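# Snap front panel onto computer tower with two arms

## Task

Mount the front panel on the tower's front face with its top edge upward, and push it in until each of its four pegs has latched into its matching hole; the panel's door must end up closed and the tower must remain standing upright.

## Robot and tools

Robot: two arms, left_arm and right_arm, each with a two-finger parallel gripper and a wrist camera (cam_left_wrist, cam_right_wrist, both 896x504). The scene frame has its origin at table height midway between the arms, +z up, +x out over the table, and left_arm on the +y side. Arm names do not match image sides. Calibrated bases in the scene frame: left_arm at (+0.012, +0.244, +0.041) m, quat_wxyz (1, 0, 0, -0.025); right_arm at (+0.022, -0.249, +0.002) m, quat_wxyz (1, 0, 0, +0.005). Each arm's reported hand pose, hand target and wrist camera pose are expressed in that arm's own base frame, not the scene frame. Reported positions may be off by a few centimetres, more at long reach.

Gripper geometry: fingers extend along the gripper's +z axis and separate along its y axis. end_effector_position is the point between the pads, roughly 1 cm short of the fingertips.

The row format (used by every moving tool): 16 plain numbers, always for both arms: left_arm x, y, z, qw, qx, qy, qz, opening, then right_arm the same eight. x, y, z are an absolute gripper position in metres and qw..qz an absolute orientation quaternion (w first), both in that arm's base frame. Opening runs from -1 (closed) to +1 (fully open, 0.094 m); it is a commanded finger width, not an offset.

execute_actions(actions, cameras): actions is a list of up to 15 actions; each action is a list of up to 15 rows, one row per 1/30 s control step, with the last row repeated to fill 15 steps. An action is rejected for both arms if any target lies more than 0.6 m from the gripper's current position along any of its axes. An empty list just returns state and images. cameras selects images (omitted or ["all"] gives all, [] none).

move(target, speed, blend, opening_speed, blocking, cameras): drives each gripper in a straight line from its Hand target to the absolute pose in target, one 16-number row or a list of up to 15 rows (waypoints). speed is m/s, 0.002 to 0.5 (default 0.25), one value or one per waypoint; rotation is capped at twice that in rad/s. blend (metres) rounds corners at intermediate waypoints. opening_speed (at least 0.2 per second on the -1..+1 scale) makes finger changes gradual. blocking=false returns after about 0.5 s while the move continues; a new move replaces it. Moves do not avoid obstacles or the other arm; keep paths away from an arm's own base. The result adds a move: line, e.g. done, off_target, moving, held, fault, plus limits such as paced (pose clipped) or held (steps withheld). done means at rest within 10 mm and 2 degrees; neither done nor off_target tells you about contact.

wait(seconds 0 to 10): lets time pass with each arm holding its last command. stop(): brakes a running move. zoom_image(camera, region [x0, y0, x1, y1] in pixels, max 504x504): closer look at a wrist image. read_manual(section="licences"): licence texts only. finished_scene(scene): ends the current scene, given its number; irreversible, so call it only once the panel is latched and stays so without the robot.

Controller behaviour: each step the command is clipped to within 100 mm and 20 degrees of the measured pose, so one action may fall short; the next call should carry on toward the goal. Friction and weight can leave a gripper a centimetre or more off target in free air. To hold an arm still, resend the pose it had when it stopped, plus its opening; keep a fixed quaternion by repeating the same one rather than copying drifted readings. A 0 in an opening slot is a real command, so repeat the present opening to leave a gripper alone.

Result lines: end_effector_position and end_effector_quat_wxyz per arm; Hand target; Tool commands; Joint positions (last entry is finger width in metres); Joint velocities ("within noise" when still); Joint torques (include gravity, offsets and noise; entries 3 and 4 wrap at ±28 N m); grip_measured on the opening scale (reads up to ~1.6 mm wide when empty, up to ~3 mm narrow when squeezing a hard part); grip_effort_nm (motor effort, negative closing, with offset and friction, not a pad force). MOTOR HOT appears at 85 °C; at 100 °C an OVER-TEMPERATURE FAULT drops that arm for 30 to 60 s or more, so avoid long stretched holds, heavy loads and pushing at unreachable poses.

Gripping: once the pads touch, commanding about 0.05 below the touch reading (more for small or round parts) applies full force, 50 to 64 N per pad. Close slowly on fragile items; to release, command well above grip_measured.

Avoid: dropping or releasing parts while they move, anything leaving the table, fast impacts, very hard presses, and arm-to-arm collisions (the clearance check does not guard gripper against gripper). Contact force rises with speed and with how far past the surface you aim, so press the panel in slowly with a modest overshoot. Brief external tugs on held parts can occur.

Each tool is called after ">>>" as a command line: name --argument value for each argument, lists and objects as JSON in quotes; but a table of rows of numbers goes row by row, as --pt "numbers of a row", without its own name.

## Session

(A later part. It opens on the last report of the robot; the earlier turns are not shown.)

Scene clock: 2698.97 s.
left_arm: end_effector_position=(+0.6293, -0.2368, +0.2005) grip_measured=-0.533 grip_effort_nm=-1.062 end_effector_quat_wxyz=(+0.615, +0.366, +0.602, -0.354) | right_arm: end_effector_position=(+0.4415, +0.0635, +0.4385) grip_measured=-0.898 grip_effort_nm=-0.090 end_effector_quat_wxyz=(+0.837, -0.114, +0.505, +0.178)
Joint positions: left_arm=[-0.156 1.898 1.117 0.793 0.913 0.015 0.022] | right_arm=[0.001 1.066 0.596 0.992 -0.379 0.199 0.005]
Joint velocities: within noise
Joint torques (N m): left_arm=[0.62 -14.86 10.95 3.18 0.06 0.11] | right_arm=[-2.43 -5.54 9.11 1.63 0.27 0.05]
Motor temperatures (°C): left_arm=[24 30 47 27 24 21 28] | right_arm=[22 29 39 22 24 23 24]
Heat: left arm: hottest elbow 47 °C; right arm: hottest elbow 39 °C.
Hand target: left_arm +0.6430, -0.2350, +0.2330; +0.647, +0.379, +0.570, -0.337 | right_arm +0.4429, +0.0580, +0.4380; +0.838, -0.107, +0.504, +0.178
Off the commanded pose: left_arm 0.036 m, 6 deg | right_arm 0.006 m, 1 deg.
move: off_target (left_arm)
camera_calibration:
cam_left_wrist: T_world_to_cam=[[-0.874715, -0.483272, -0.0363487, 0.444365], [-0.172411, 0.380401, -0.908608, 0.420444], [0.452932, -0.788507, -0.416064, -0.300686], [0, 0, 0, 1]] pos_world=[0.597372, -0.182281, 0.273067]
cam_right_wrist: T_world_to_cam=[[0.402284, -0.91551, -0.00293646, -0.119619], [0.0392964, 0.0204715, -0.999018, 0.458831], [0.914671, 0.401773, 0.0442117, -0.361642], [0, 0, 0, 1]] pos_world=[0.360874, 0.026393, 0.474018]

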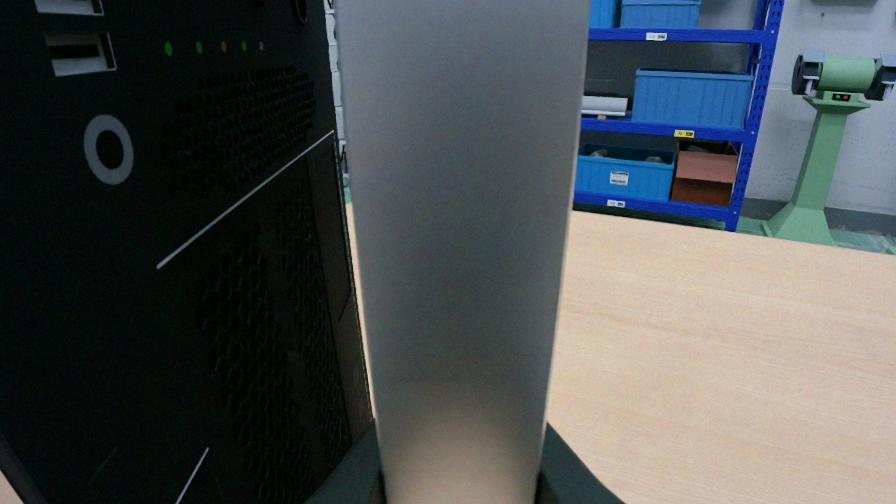

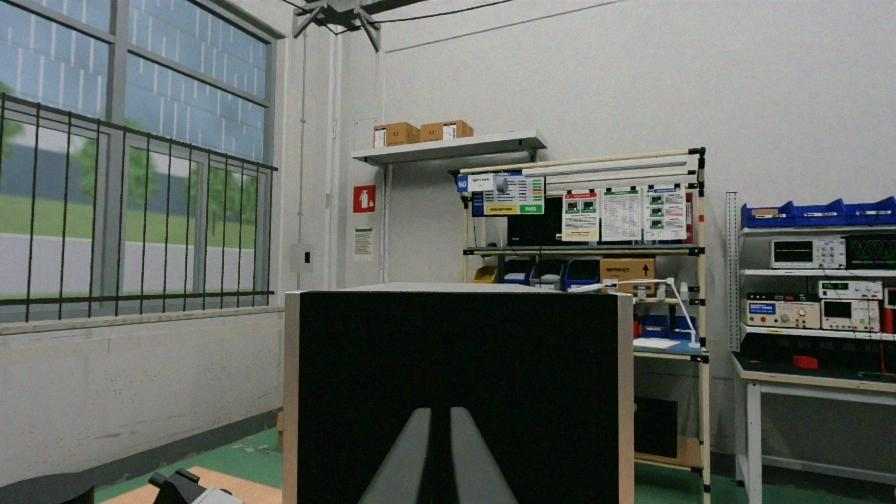

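>>> move --pt "0.6453 -0.2356 0.233 0.647 0.37872 0.56947 -0.33716 -0.8 0.40 -0.12 0.455 0.5841 0.0549 0.6563 0.4743 -0.9" --pt "0.6453 -0.2356 0.233 0.647 0.37872 0.56947 -0.33716 -0.8 0.688 -0.06 0.46 0.2126 0.2126 0.6744 0.6744 -0.9" --speed 0.2 --blend 0.05

Scene clock: 2777.83 s.
left_arm: end_effector_position=(+0.6293, -0.2368, +0.2006) grip_measured=-0.533 grip_effort_nm=-1.053 end_effector_quat_wxyz=(+0.616, +0.366, +0.602, -0.354) | right_arm: end_effector_position=(+0.6815, -0.0648, +0.4380) grip_measured=-0.898 grip_effort_nm=-0.090 end_effector_quat_wxyz=(+0.207, +0.227, +0.674, +0.672)
Joint positions: left_arm=[-0.156 1.898 1.117 0.794 0.913 0.015 0.022] | right_arm=[-0.337 1.768 1.648 0.081 -1.284 1.559 0.005]
Joint velocities: within noise
Joint torques (N m): left_arm=[0.26 -15.21 10.96 3.14 0.06 0.1] | right_arm=[-0.56 -16.85 15.27 0.81 -0.11 0.02]
Motor temperatures (°C): left_arm=[24 32 46 27 24 21 28] | right_arm=[22 29 36 22 24 23 24]
Heat: left arm: hottest elbow 46 °C; right arm: hottest elbow 36 °C.
Hand target: left_arm +0.6430, -0.2350, +0.2330; +0.647, +0.379, +0.570, -0.337 | right_arm +0.6865, -0.0599, +0.4597; +0.213, +0.213, +0.674, +0.674
Off the commanded pose: left_arm 0.036 m, 6 deg | right_arm 0.023 m, 2 deg.
move: off_target (left_arm, right_arm)
camera_calibration:
cam_left_wrist: T_world_to_cam=[[-0.874701, -0.483274, -0.0366498, 0.444418], [-0.172069, 0.380348, -0.908696, 0.420296], [0.453089, -0.788531, -0.415847, -0.300805], [0, 0, 0, 1]] pos_world=[0.597344, -0.182277, 0.27312]
cam_right_wrist: T_world_to_cam=[[-0.0418704, -0.00422424, -0.999114, 0.46447], [-0.981964, 0.184705, 0.0403708, 0.702939], [0.184371, 0.982785, -0.0118817, 0.0302476], [0, 0, 0, 1]] pos_world=[0.704132, -0.157601, 0.43604]

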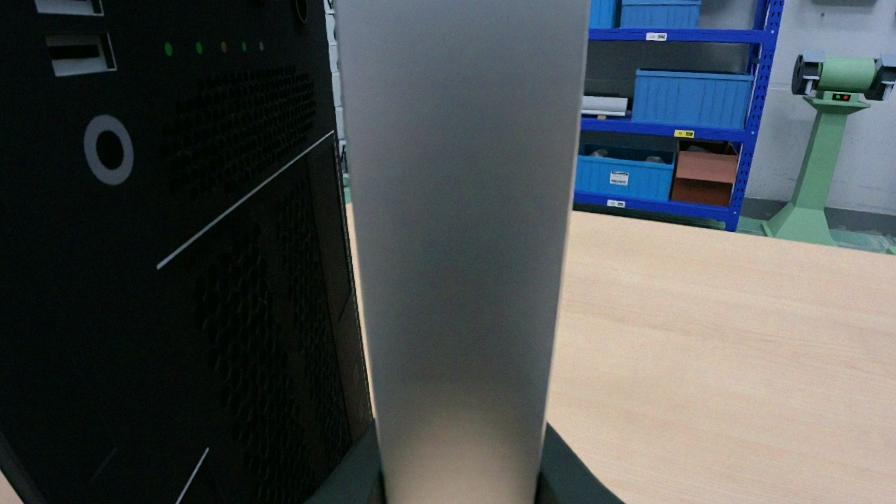

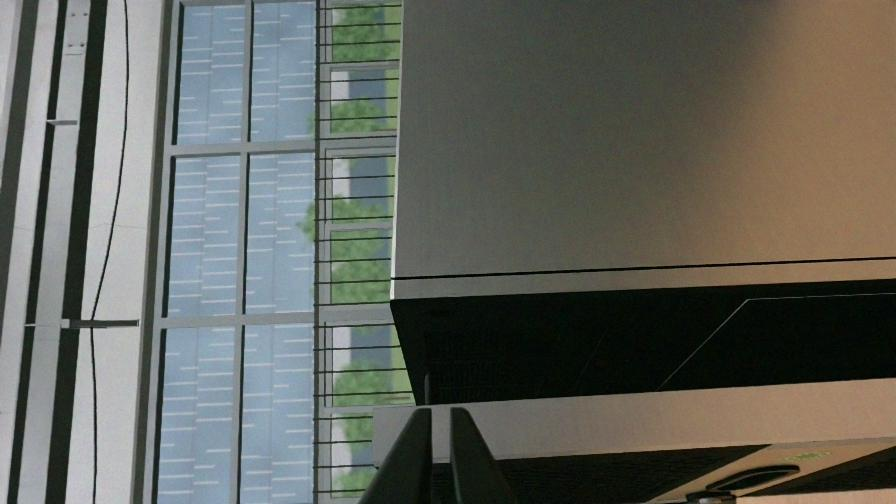

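>>> zoom_image --camera "cam_right_wrist" --region '[360, 280, 540, 420]'

Scaled by 2.800 from the camera's 896x504 image, which has a finer 1280x720 frame.

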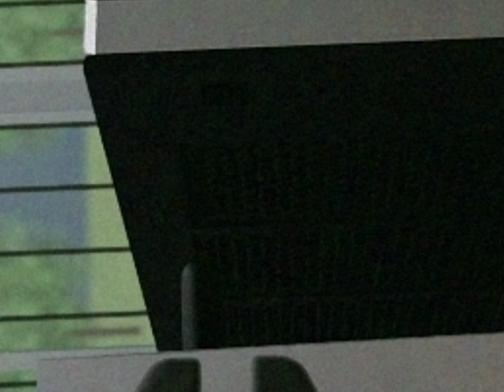

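>>> zoom_image --camera "cam_right_wrist" --region '[405, 350, 465, 410]'

>>> zoom_image --camera "cam_right_wrist" --region '[385, 285, 475, 345]'

Scaled by 8.400 from the camera's 896x504 image, which has a finer 1280x720 frame.

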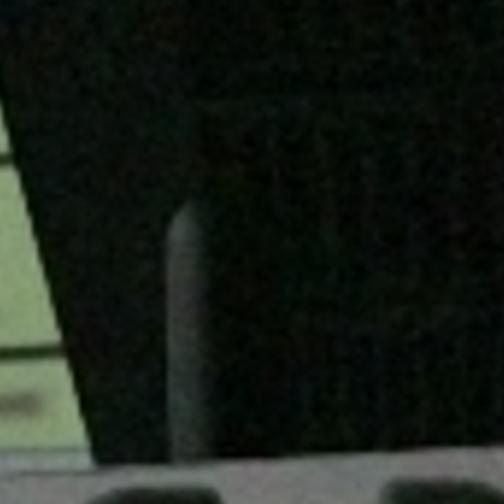

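Scaled by 5.600 from the camera's 896x504 image, which has a finer 1280x720 frame.

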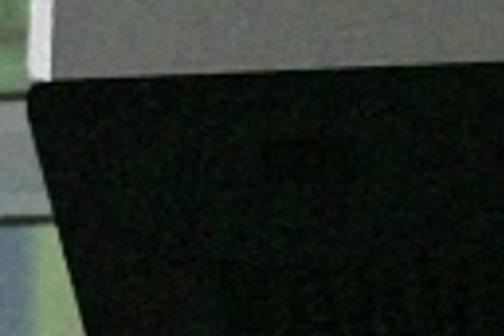

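>>> zoom_image --camera "cam_right_wrist" --region '[756, 250, 896, 410]'

>>> zoom_image --camera "cam_right_wrist" --region '[460, 270, 600, 430]'

Scaled by 3.150 from the camera's 896x504 image, which has a finer 1280x720 frame.

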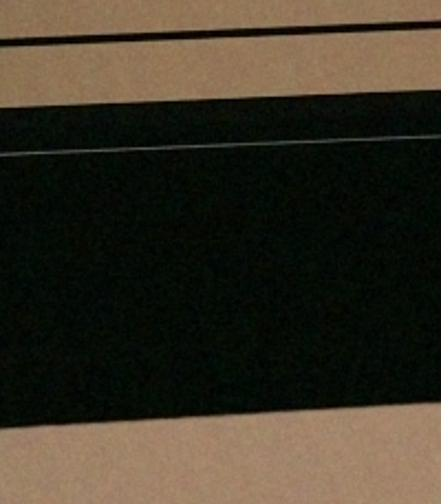

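Scaled by 3.150 from the camera's 896x504 image, which has a finer 1280x720 frame.

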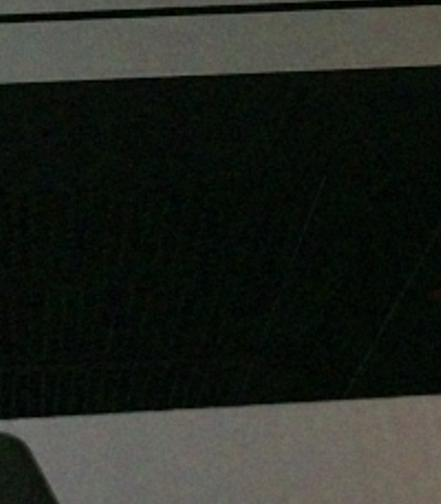

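>>> zoom_image --camera "cam_left_wrist" --region '[310, 0, 370, 60]'

>>> zoom_image --camera "cam_left_wrist" --region '[330, 360, 400, 430]'

>>> zoom_image --camera "cam_left_wrist" --region '[0, 424, 80, 504]'

Scaled by 8.400 from the camera's 896x504 image, which has a finer 1280x720 frame.

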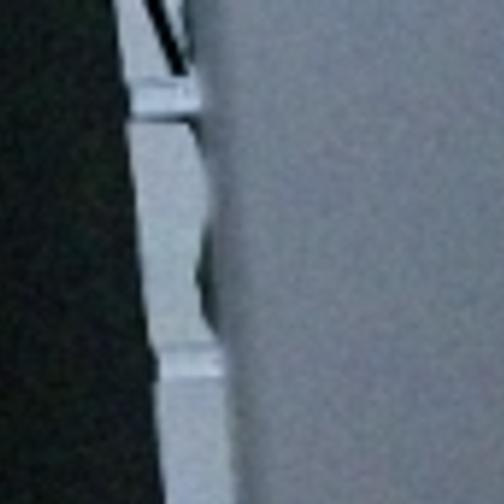

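Scaled by 7.200 from the camera's 896x504 image, which has a finer 1280x720 frame.

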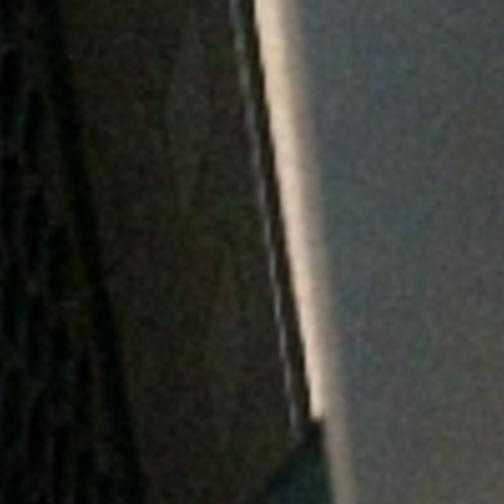

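Scaled by 6.300 from the camera's 896x504 image, which has a finer 1280x720 frame.

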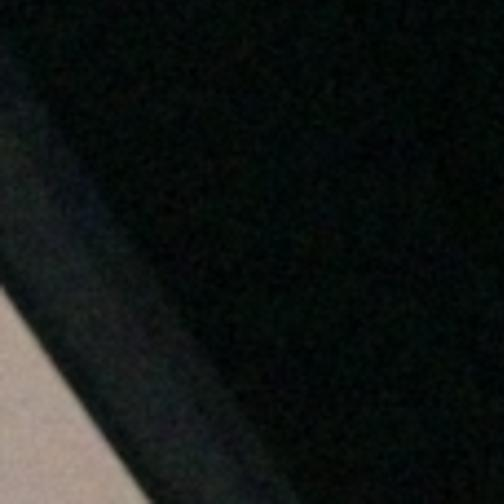

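>>> move --target '[0.6584, -0.2283, 0.228, 0.64589, 0.37554, 0.5719, -0.33874, -0.8, 0.688, -0.06, 0.46, 0.2126, 0.2126, 0.6744, 0.6744, -0.9]' --speed 0.04

Scene clock: 2891.80 s.
left_arm: end_effector_position=(+0.6388, -0.2281, +0.1943) grip_measured=-0.533 grip_effort_nm=-1.062 end_effector_quat_wxyz=(+0.615, +0.365, +0.604, -0.353) | right_arm: end_effector_position=(+0.6815, -0.0648, +0.4380) grip_measured=-0.898 grip_effort_nm=-0.090 end_effector_quat_wxyz=(+0.207, +0.227, +0.674, +0.672)
Joint positions: left_arm=[-0.138 1.923 1.139 0.794 0.926 0.015 0.022] | right_arm=[-0.337 1.768 1.648 0.081 -1.285 1.56 0.005]
Joint velocities: within noise
Joint torques (N m): left_arm=[0.73 -15.09 11.77 3.06 0.07 0.02] | right_arm=[-0.44 -17.03 15.35 0.88 -0.1 -0.02]
Motor temperatures (°C): left_arm=[24 32 45 27 24 21 28] | right_arm=[22 33 52 22 24 23 24]
Heat: left arm: hottest elbow 45 °C; right arm: hottest elbow 52 °C.
Hand target: left_arm +0.6554, -0.2274, +0.2282; +0.646, +0.376, +0.572, -0.338 | right_arm +0.6865, -0.0598, +0.4597; +0.213, +0.213, +0.674, +0.675
Off the commanded pose: left_arm 0.039 m, 5 deg | right_arm 0.023 m, 2 deg.
move: off_target (left_arm, right_arm)
camera_calibration:
cam_left_wrist: T_world_to_cam=[[-0.872599, -0.487252, -0.0340127, 0.453971], [-0.176876, 0.380133, -0.907862, 0.415697], [0.455287, -0.786184, -0.417886, -0.301339], [0, 0, 0, 1]] pos_world=[0.606857, -0.17373, 0.266911]
cam_right_wrist: T_world_to_cam=[[-0.0427924, -0.0035585, -0.999078, 0.465126], [-0.981995, 0.184315, 0.0414042, 0.702422], [0.183998, 0.982861, -0.0113817, 0.0302599], [0, 0, 0, 1]] pos_world=[0.704111, -0.157553, 0.435958]

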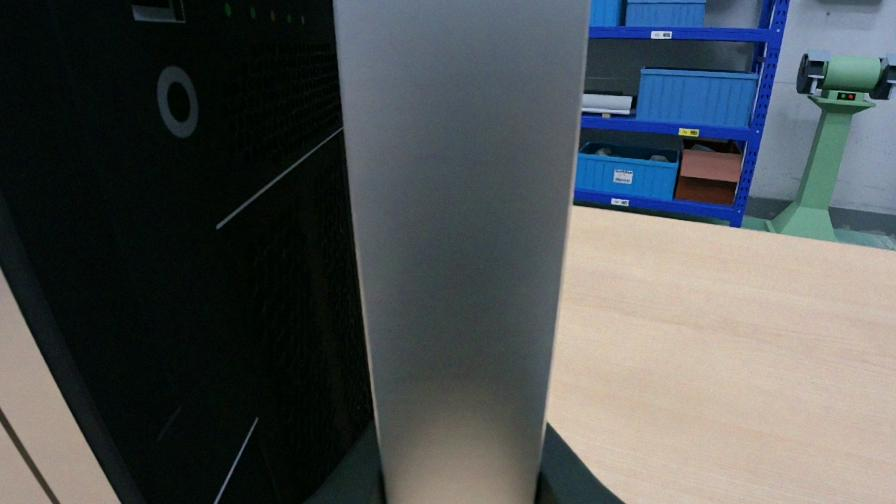

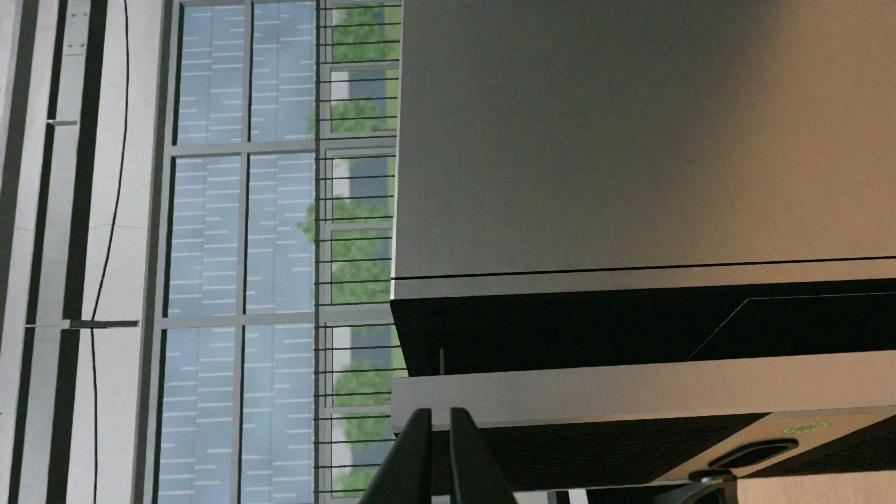

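>>> execute_actions --actions '[]'

>>> zoom_image --camera "cam_right_wrist" --region '[385, 285, 475, 385]'

Scene clock: 2915.83 s.
left_arm: end_effector_position=(+0.6389, -0.2281, +0.1944) grip_measured=-0.533 grip_effort_nm=-1.072 end_effector_quat_wxyz=(+0.615, +0.365, +0.603, -0.353) | right_arm: end_effector_position=(+0.6815, -0.0648, +0.4380) grip_measured=-0.898 grip_effort_nm=-0.095 end_effector_quat_wxyz=(+0.207, +0.227, +0.674, +0.672)
Joint positions: left_arm=[-0.138 1.923 1.139 0.794 0.926 0.015 0.022] | right_arm=[-0.337 1.768 1.648 0.081 -1.285 1.56 0.005]
Joint velocities: within noise
Joint torques (N m): left_arm=[0.38 -15.33 11.74 3.02 0.07 0.02] | right_arm=[-0.62 -16.91 15.43 0.88 -0.11 0.02]
Motor temperatures (°C): left_arm=[24 31 46 27 24 21 28] | right_arm=[22 33 53 22 24 23 24]
Heat: left arm: hottest elbow 46 °C; right arm: hottest elbow 53 °C.
Hand target: left_arm +0.6554, -0.2274, +0.2282; +0.646, +0.376, +0.572, -0.338 | right_arm +0.6865, -0.0598, +0.4597; +0.213, +0.213, +0.674, +0.675
Tool commands: left_gripper/opening=-0.8 right_gripper/opening=-0.9
Off the commanded pose: left_arm 0.039 m, 5 deg | right_arm 0.023 m, 2 deg.
camera_calibration:
cam_left_wrist: T_world_to_cam=[[-0.872586, -0.487253, -0.0343167, 0.454109], [-0.176533, 0.380085, -0.907949, 0.415663], [0.455445, -0.786206, -0.417673, -0.301472], [0, 0, 0, 1]] pos_world=[0.606931, -0.17374, 0.267067]
cam_right_wrist: T_world_to_cam=[[-0.0427924, -0.0035585, -0.999078, 0.465126], [-0.981995, 0.184315, 0.0414042, 0.702422], [0.183998, 0.982861, -0.0113817, 0.0302599], [0, 0, 0, 1]] pos_world=[0.704111, -0.157553, 0.435958]

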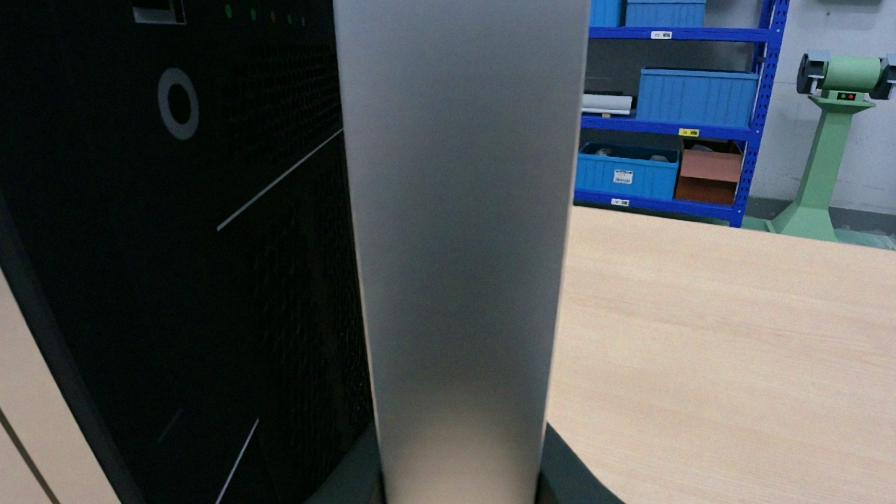

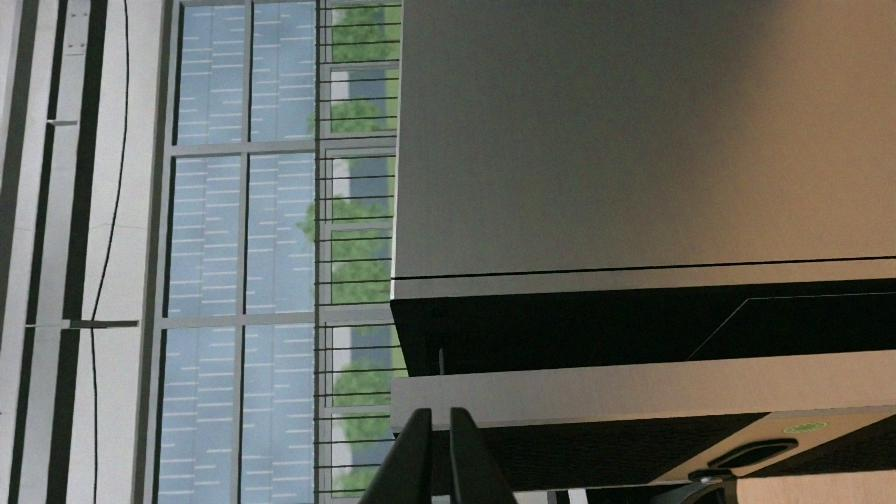

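Scaled by 5.040 from the camera's 896x504 image, which has a finer 1280x720 frame.

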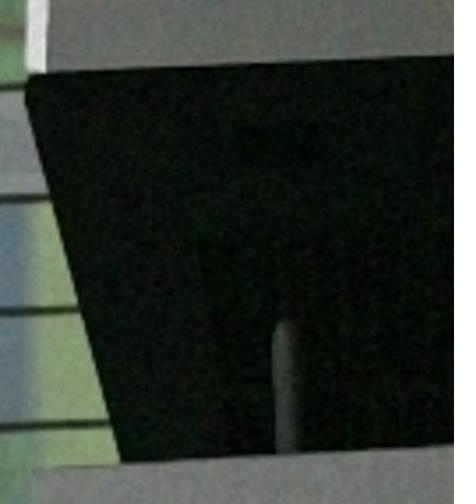

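>>> zoom_image --camera "cam_right_wrist" --region '[415, 292, 475, 332]'

>>> zoom_image --camera "cam_right_wrist" --region '[415, 335, 475, 385]'

Scaled by 8.400 from the camera's 896x504 image, which has a finer 1280x720 frame.

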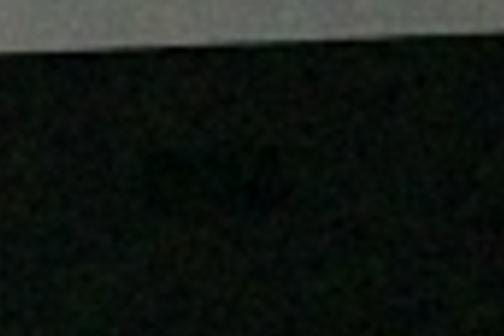

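Scaled by 8.400 from the camera's 896x504 image, which has a finer 1280x720 frame.

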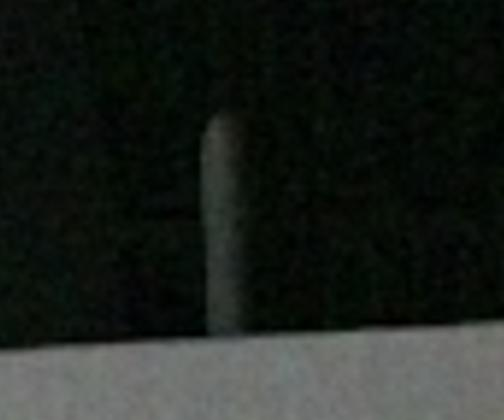

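>>> move --target '[0.6654, -0.2244, 0.229, 0.64589, 0.37554, 0.5719, -0.33874, -0.8, 0.688, -0.06, 0.46, 0.2126, 0.2126, 0.6744, 0.6744, -0.9]' --speed 0.03 --cameras '["cam_right_wrist"]'

>>> zoom_image --camera "cam_right_wrist" --region '[385, 285, 475, 385]'

Scene clock: 2964.07 s.
left_arm: end_effector_position=(+0.6456, -0.2258, +0.1977) grip_measured=-0.533 grip_effort_nm=-1.062 end_effector_quat_wxyz=(+0.619, +0.367, +0.599, -0.352) | right_arm: end_effector_position=(+0.6815, -0.0648, +0.4380) grip_measured=-0.898 grip_effort_nm=-0.090 end_effector_quat_wxyz=(+0.207, +0.227, +0.674, +0.672)
Joint positions: left_arm=[-0.132 1.933 1.161 0.794 0.934 0.015 0.022] | right_arm=[-0.337 1.768 1.648 0.081 -1.285 1.56 0.005]
Joint velocities: within noise
Joint torques (N m): left_arm=[0.44 -15.27 11.96 2.74 0.06 0] | right_arm=[-0.5 -17.14 15.6 0.87 -0.1 -0.01]
Motor temperatures (°C): left_arm=[24 30 46 27 24 21 28] | right_arm=[22 33 54 22 24 23 24]
Heat: left arm: hottest elbow 46 °C; right arm: hottest elbow 54 °C.
Hand target: left_arm +0.6627, -0.2236, +0.2291; +0.646, +0.376, +0.572, -0.338 | right_arm +0.6865, -0.0598, +0.4597; +0.213, +0.213, +0.674, +0.675
Off the commanded pose: left_arm 0.037 m, 5 deg | right_arm 0.023 m, 2 deg.
move: off_target (left_arm, right_arm)
camera_calibration:
cam_right_wrist: T_world_to_cam=[[-0.0427924, -0.0035585, -0.999078, 0.465126], [-0.981995, 0.184315, 0.0414042, 0.702422], [0.183998, 0.982861, -0.0113817, 0.0302599], [0, 0, 0, 1]] pos_world=[0.704111, -0.157553, 0.435958]
Images, in order (width x height): cam_right_wrist 896x504.

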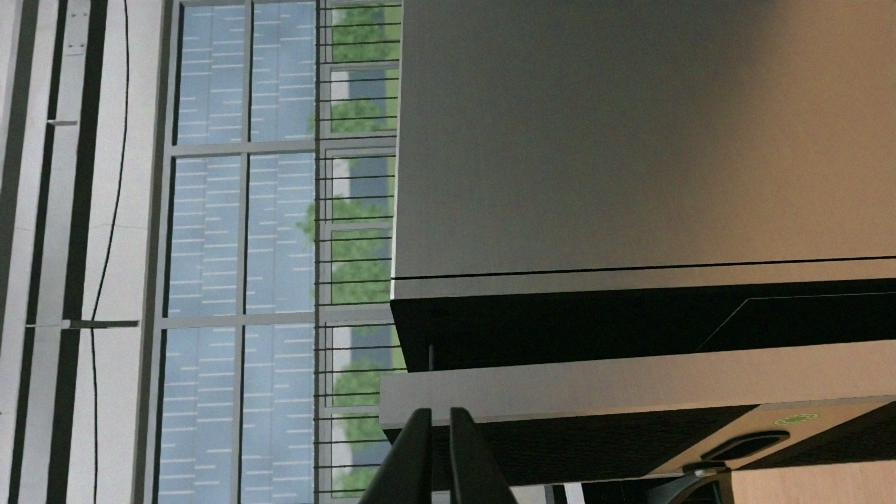

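Scaled by 5.040 from the camera's 896x504 image, which has a finer 1280x720 frame.

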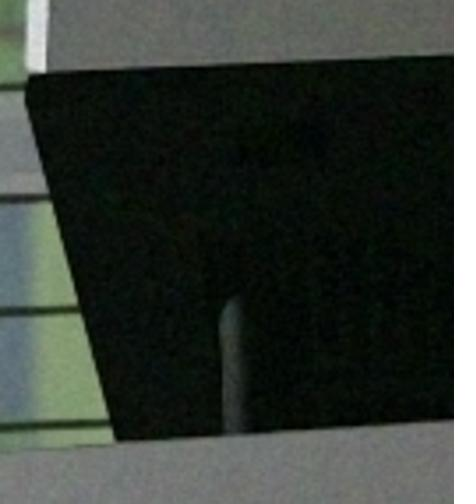

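>>> zoom_image --camera "cam_right_wrist" --region '[800, 260, 890, 360]'

Scaled by 5.040 from the camera's 896x504 image, which has a finer 1280x720 frame.

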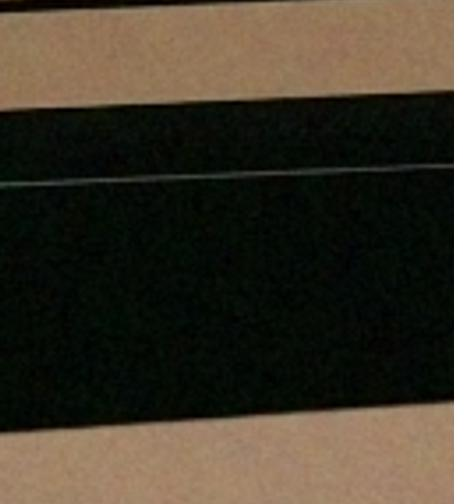

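>>> move --target '[0.6718, -0.2205, 0.2263, 0.63755, 0.37027, 0.57954, -0.34723, -0.8, 0.688, -0.06, 0.46, 0.2126, 0.2126, 0.6744, 0.6744, -0.9]' --speed 0.04 --cameras '["cam_right_wrist"]'

>>> zoom_image --camera "cam_right_wrist" --region '[385, 285, 475, 385]'

>>> zoom_image --camera "cam_right_wrist" --region '[800, 260, 890, 360]'

Scene clock: 3015.67 s.
left_arm: end_effector_position=(+0.6520, -0.2222, +0.1978) grip_measured=-0.533 grip_effort_nm=-1.072 end_effector_quat_wxyz=(+0.618, +0.367, +0.599, -0.354) | right_arm: end_effector_position=(+0.6815, -0.0648, +0.4380) grip_measured=-0.898 grip_effort_nm=-0.095 end_effector_quat_wxyz=(+0.206, +0.227, +0.674, +0.672)
Joint positions: left_arm=[-0.124 1.946 1.183 0.788 0.946 0.009 0.022] | right_arm=[-0.337 1.768 1.648 0.081 -1.285 1.561 0.005]
Joint velocities: within noise
Joint torques (N m): left_arm=[0.21 -15.74 11.95 2 0.05 -0.11] | right_arm=[-1.03 -17.44 15.35 0.91 -0.12 0.02]
Motor temperatures (°C): left_arm=[24 30 48 27 24 21 28] | right_arm=[22 34 55 22 24 23 24]
Heat: left arm: hottest elbow 48 °C; right arm: hottest elbow 55 °C.
Hand target: left_arm +0.6693, -0.2199, +0.2265; +0.637, +0.370, +0.580, -0.347 | right_arm +0.6865, -0.0598, +0.4597; +0.213, +0.213, +0.674, +0.675
Off the commanded pose: left_arm 0.035 m, 3 deg | right_arm 0.023 m, 2 deg.
move: off_target (left_arm, right_arm)
camera_calibration:
cam_right_wrist: T_world_to_cam=[[-0.0431019, -0.00333591, -0.999065, 0.465346], [-0.981981, 0.18431, 0.0417494, 0.702261], [0.183998, 0.982863, -0.0112199, 0.0301888], [0, 0, 0, 1]] pos_world=[0.70411, -0.157553, 0.43593]
Images, in order (width x height): cam_right_wrist 896x504.

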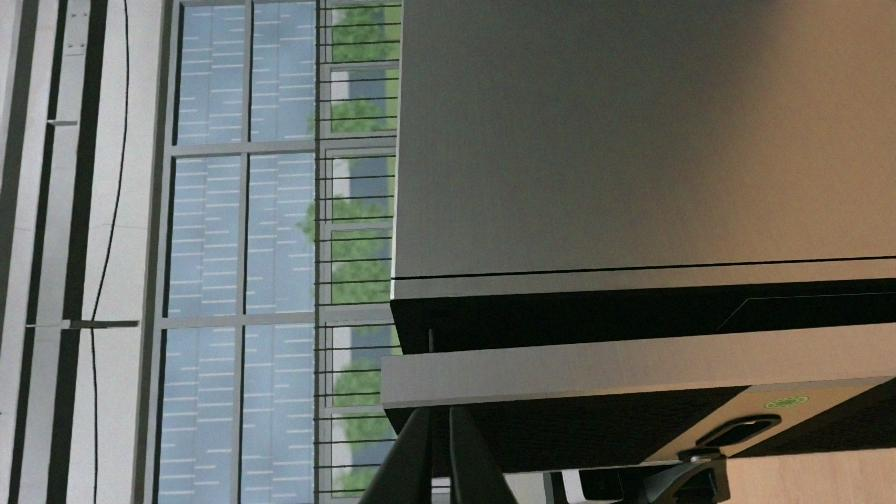

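Scaled by 5.040 from the camera's 896x504 image, which has a finer 1280x720 frame.

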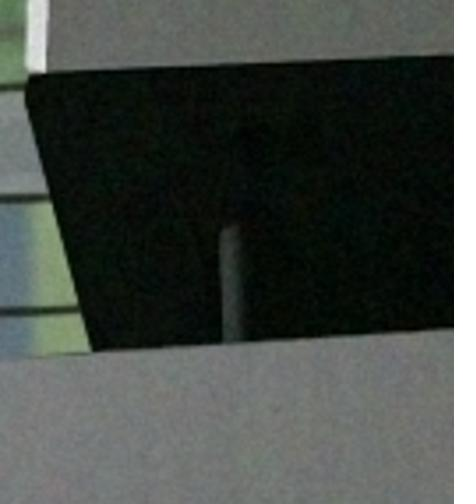

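Scaled by 5.040 from the camera's 896x504 image, which has a finer 1280x720 frame.

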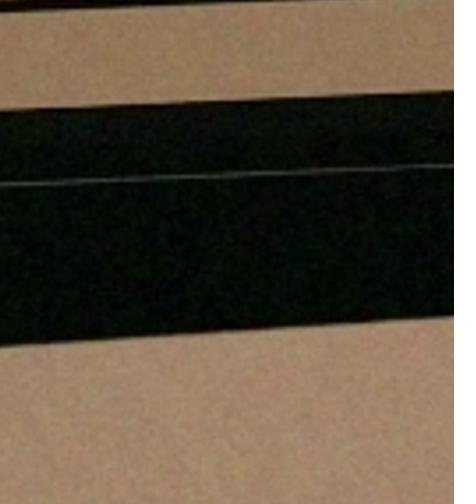

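>>> move --target '[0.6718, -0.2205, 0.2260, 0.62298, 0.36537, 0.59450, -0.35354, -0.8, 0.688, -0.06, 0.46, 0.2126, 0.2126, 0.6744, 0.6744, -0.9]' --speed 0.04 --cameras '["cam_right_wrist"]'

>>> zoom_image --camera "cam_right_wrist" --region '[385, 285, 475, 385]'

>>> zoom_image --camera "cam_right_wrist" --region '[800, 260, 890, 360]'

Scene clock: 3062.03 s.
left_arm: end_effector_position=(+0.6515, -0.2222, +0.1870) grip_measured=-0.533 grip_effort_nm=-1.062 end_effector_quat_wxyz=(+0.597, +0.359, +0.618, -0.364) | right_arm: end_effector_position=(+0.6815, -0.0648, +0.4380) grip_measured=-0.898 grip_effort_nm=-0.100 end_effector_quat_wxyz=(+0.206, +0.227, +0.674, +0.672)
Joint positions: left_arm=[-0.124 1.947 1.183 0.726 0.95 0.008 0.022] | right_arm=[-0.337 1.768 1.648 0.081 -1.285 1.561 0.005]
Joint velocities: within noise
Joint torques (N m): left_arm=[0.38 -16.79 12.08 2.04 0 -0.05] | right_arm=[-0.62 -17.26 15.39 0.9 -0.09 0.01]
Motor temperatures (°C): left_arm=[24 30 46 26 24 21 28] | right_arm=[22 34 56 22 24 23 24]
Heat: left arm: hottest elbow 46 °C; right arm: hottest elbow 56 °C.
Hand target: left_arm +0.6686, -0.2198, +0.2261; +0.623, +0.365, +0.595, -0.354 | right_arm +0.6865, -0.0598, +0.4597; +0.213, +0.213, +0.674, +0.675
Off the commanded pose: left_arm 0.044 m, 4 deg | right_arm 0.023 m, 2 deg.
move: off_target (left_arm, right_arm)
camera_calibration:
cam_right_wrist: T_world_to_cam=[[-0.0431019, -0.00333591, -0.999065, 0.465346], [-0.981981, 0.18431, 0.0417494, 0.702261], [0.183998, 0.982863, -0.0112199, 0.0301888], [0, 0, 0, 1]] pos_world=[0.70411, -0.157553, 0.43593]
Images, in order (width x height): cam_right_wrist 896x504.

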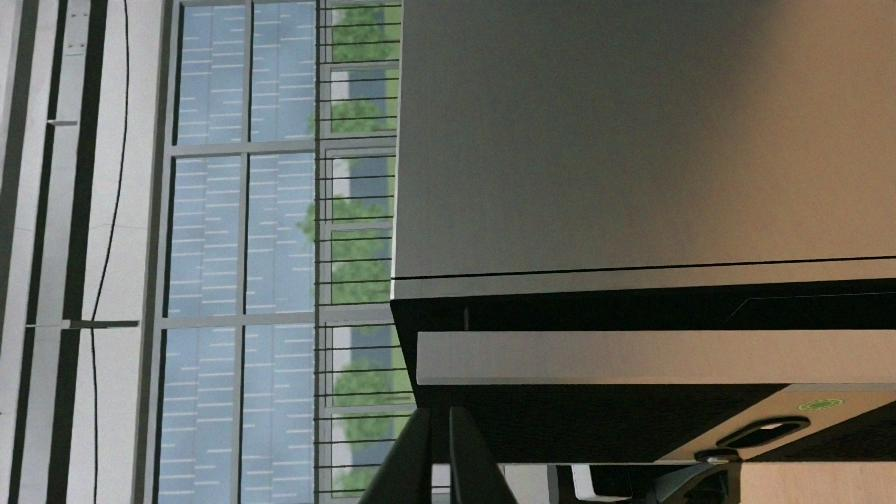

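Scaled by 5.040 from the camera's 896x504 image, which has a finer 1280x720 frame.

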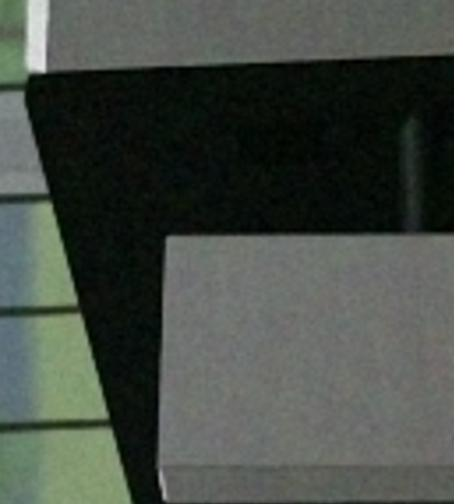

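Scaled by 5.040 from the camera's 896x504 image, which has a finer 1280x720 frame.

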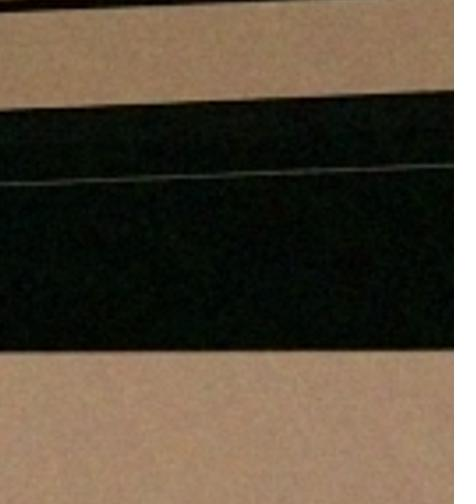

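>>> move --target '[0.6718, -0.2205, 0.2260, 0.64346, 0.37341, 0.57336, -0.34321, -0.8, 0.688, -0.06, 0.46, 0.2126, 0.2126, 0.6744, 0.6744, -0.9]' --speed 0.03 --cameras '["cam_right_wrist"]'

>>> zoom_image --camera "cam_right_wrist" --region '[385, 285, 475, 385]'

>>> zoom_image --camera "cam_right_wrist" --region '[800, 260, 890, 360]'

Scene clock: 3115.73 s.
left_arm: end_effector_position=(+0.6521, -0.2222, +0.1933) grip_measured=-0.533 grip_effort_nm=-1.057 end_effector_quat_wxyz=(+0.613, +0.365, +0.602, -0.357) | right_arm: end_effector_position=(+0.6815, -0.0648, +0.4380) grip_measured=-0.898 grip_effort_nm=-0.090 end_effector_quat_wxyz=(+0.206, +0.227, +0.674, +0.672)
Joint positions: left_arm=[-0.124 1.952 1.183 0.781 0.949 0.008 0.022] | right_arm=[-0.337 1.768 1.648 0.081 -1.285 1.561 0.005]
Joint velocities: within noise
Joint torques (N m): left_arm=[0.44 -15.56 11.75 3.18 -0.11 -0.02] | right_arm=[-0.73 -17.14 15.35 0.96 -0.12 0.01]
Motor temperatures (°C): left_arm=[24 31 46 26 24 21 28] | right_arm=[22 34 57 22 24 23 24]
Heat: left arm: hottest elbow 46 °C; right arm: hottest elbow 57 °C.
Hand target: left_arm +0.6689, -0.2198, +0.2261; +0.643, +0.374, +0.574, -0.343 | right_arm +0.6865, -0.0598, +0.4597; +0.213, +0.213, +0.674, +0.675
Off the commanded pose: left_arm 0.038 m, 5 deg | right_arm 0.023 m, 2 deg.
move: off_target (left_arm, right_arm)
camera_calibration:
cam_right_wrist: T_world_to_cam=[[-0.0431019, -0.00333591, -0.999065, 0.465346], [-0.981981, 0.18431, 0.0417494, 0.702261], [0.183998, 0.982863, -0.0112199, 0.0301888], [0, 0, 0, 1]] pos_world=[0.70411, -0.157553, 0.43593]
Images, in order (width x height): cam_right_wrist 896x504.

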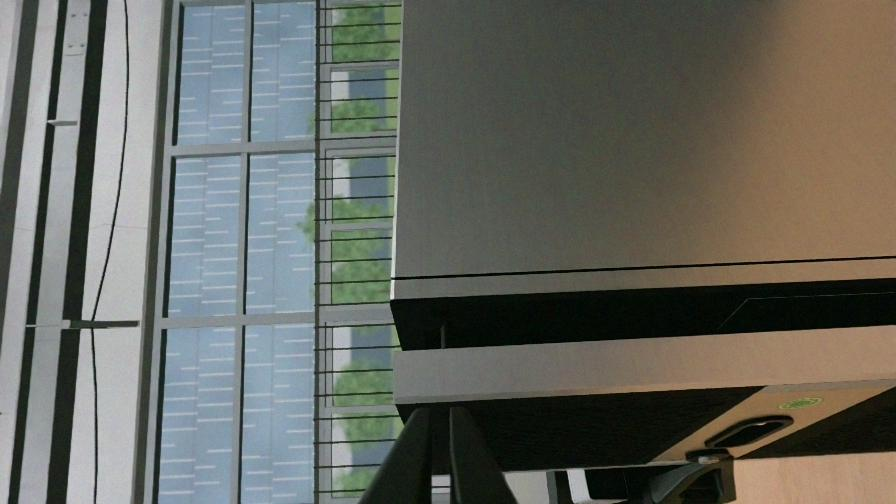

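Scaled by 5.040 from the camera's 896x504 image, which has a finer 1280x720 frame.

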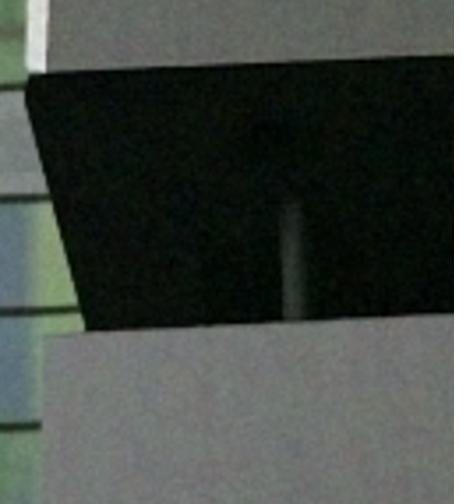

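Scaled by 5.040 from the camera's 896x504 image, which has a finer 1280x720 frame.

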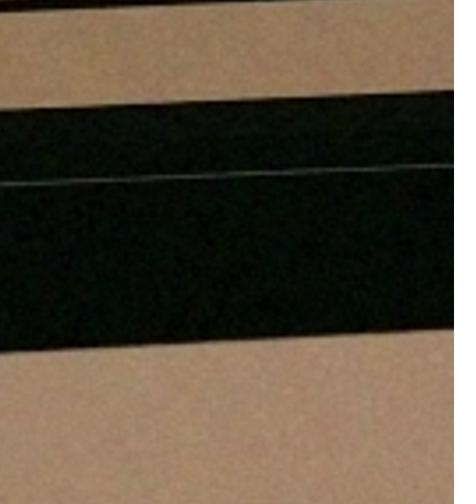

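>>> move --pt "0.6718 -0.2205 0.2260 0.64346 0.37341 0.57336 -0.34321 -0.8 0.40 -0.12 0.455 0.5841 0.0549 0.6563 0.4743 -0.9" --pt "0.6718 -0.2205 0.2260 0.64346 0.37341 0.57336 -0.34321 -0.8 0.443 0.058 0.438 0.83844 -0.10708 0.50378 0.17821 -0.9" --speed 0.25 --blend '[0.05, 0]' --cameras '["cam_right_wrist"]'

Scene clock: 3149.50 s.
left_arm: end_effector_position=(+0.6521, -0.2222, +0.1933) grip_measured=-0.533 grip_effort_nm=-1.072 end_effector_quat_wxyz=(+0.613, +0.365, +0.602, -0.357) | right_arm: end_effector_position=(+0.4424, +0.0539, +0.4382) grip_measured=-0.898 grip_effort_nm=-0.095 end_effector_quat_wxyz=(+0.836, -0.102, +0.508, +0.181)
Joint positions: left_arm=[-0.124 1.952 1.183 0.781 0.949 0.008 0.022] | right_arm=[-0.021 1.065 0.595 0.992 -0.38 0.225 0.005]
Joint velocities: within noise
Joint torques (N m): left_arm=[0.56 -15.5 11.69 3.14 -0.08 -0.05] | right_arm=[-0.67 -5.95 9.28 1.72 0.31 -0.24]
Motor temperatures (°C): left_arm=[24 30 46 27 24 21 28] | right_arm=[22 34 56 22 24 23 24]
Heat: left arm: hottest elbow 46 °C; right arm: hottest elbow 56 °C.
Hand target: left_arm +0.6688, -0.2198, +0.2261; +0.643, +0.374, +0.574, -0.343 | right_arm +0.4429, +0.0580, +0.4380; +0.838, -0.107, +0.504, +0.178
Off the commanded pose: left_arm 0.038 m, 5 deg | right_arm 0.004 m, 1 deg.
move: off_target (left_arm)
camera_calibration:
cam_right_wrist: T_world_to_cam=[[0.393844, -0.918793, -0.0265776, -0.114473], [0.0295359, 0.0415496, -0.9987, 0.461717], [0.918703, 0.392547, 0.0435014, -0.359642], [0, 0, 0, 1]] pos_world=[0.361852, 0.0168147, 0.47372]
Images, in order (width x height): cam_right_wrist 896x504.

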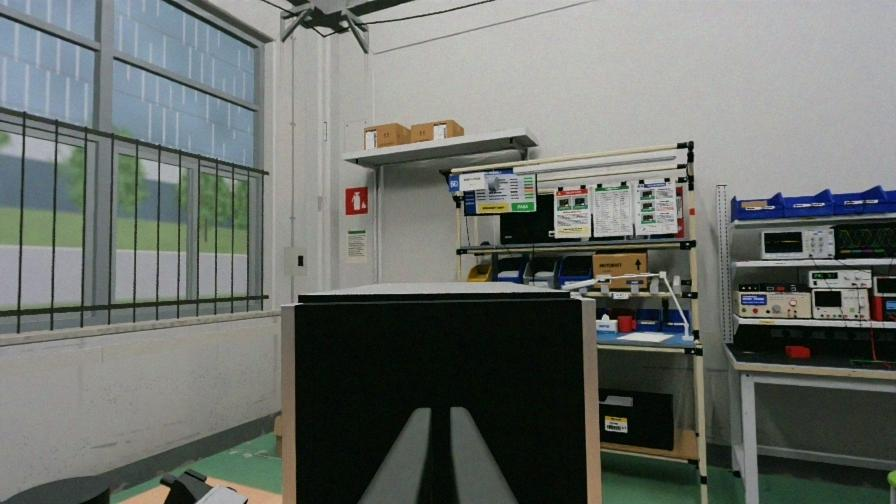

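>>> zoom_image --camera "cam_right_wrist" --region '[270, 270, 390, 330]'

>>> zoom_image --camera "cam_right_wrist" --region '[500, 270, 620, 330]'

Scaled by 4.200 from the camera's 896x504 image, which has a finer 1280x720 frame.

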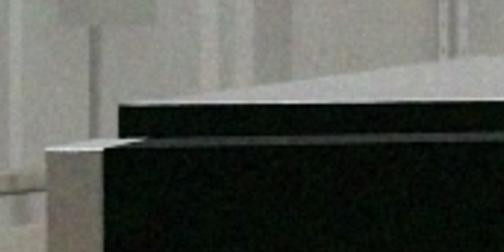

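Scaled by 4.200 from the camera's 896x504 image, which has a finer 1280x720 frame.

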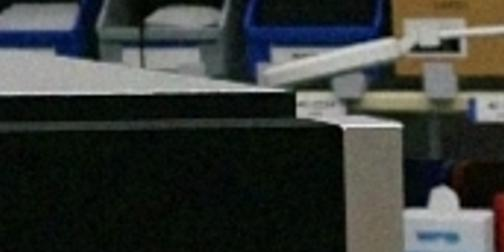

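>>> move --target '[0.6711, -0.2192, 0.2420, 0.63543, 0.37163, 0.58167, -0.34609, -0.8, 0.443, 0.058, 0.438, 0.83844, -0.10708, 0.50378, 0.17821, -0.9]' --speed 0.03 --cameras '["cam_right_wrist"]'

>>> zoom_image --camera "cam_right_wrist" --region '[270, 270, 390, 330]'

>>> zoom_image --camera "cam_right_wrist" --region '[500, 270, 620, 330]'

Scene clock: 3235.77 s.
left_arm: end_effector_position=(+0.6524, -0.2212, +0.1866) grip_measured=-0.533 grip_effort_nm=-1.062 end_effector_quat_wxyz=(+0.601, +0.360, +0.615, -0.362) | right_arm: end_effector_position=(+0.4424, +0.0539, +0.4382) grip_measured=-0.898 grip_effort_nm=-0.090 end_effector_quat_wxyz=(+0.836, -0.102, +0.508, +0.180)
Joint positions: left_arm=[-0.122 1.952 1.183 0.743 0.949 0.008 0.022] | right_arm=[-0.021 1.065 0.595 0.992 -0.38 0.225 0.005]
Joint velocities: within noise
Joint torques (N m): left_arm=[0.38 -18.96 12.04 2.07 0.05 -0.02] | right_arm=[-0.44 -6.3 9.37 1.66 0.29 -0.19]
Motor temperatures (°C): left_arm=[24 30 46 27 24 21 28] | right_arm=[22 30 44 22 24 23 24]
Heat: left arm: hottest elbow 46 °C; right arm: hottest elbow 44 °C.
Hand target: left_arm +0.6669, -0.2182, +0.2420; +0.635, +0.372, +0.582, -0.346 | right_arm +0.4429, +0.0580, +0.4380; +0.838, -0.107, +0.504, +0.178
Off the commanded pose: left_arm 0.059 m, 6 deg | right_arm 0.004 m, 1 deg.
move: off_target (left_arm)
camera_calibration:
cam_right_wrist: T_world_to_cam=[[0.393685, -0.918871, -0.0262396, -0.114547], [0.0296778, 0.0412347, -0.998709, 0.461676], [0.918766, 0.392398, 0.0435036, -0.359663], [0, 0, 0, 1]] pos_world=[0.36184, 0.01684, 0.47372]
Images, in order (width x height): cam_right_wrist 896x504.

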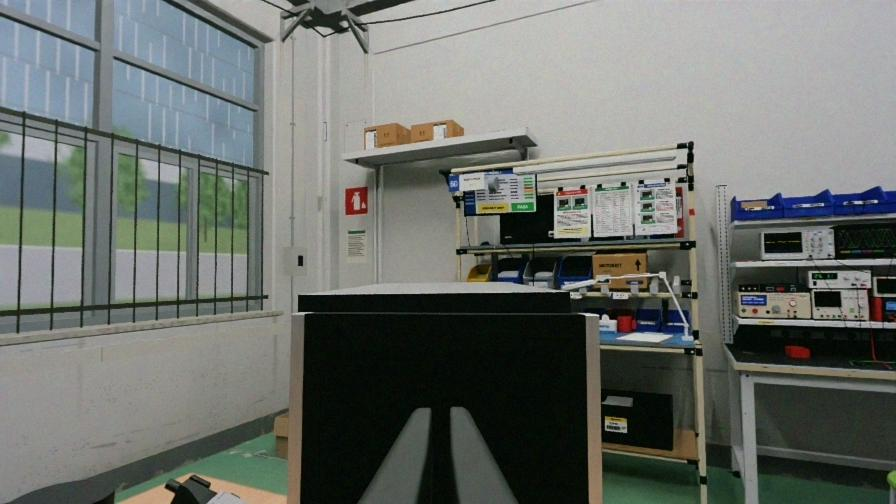

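Scaled by 4.200 from the camera's 896x504 image, which has a finer 1280x720 frame.

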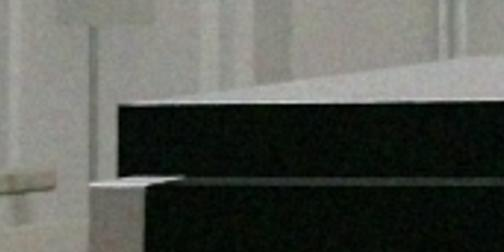

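Scaled by 4.200 from the camera's 896x504 image, which has a finer 1280x720 frame.

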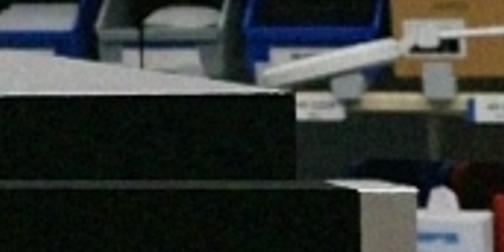

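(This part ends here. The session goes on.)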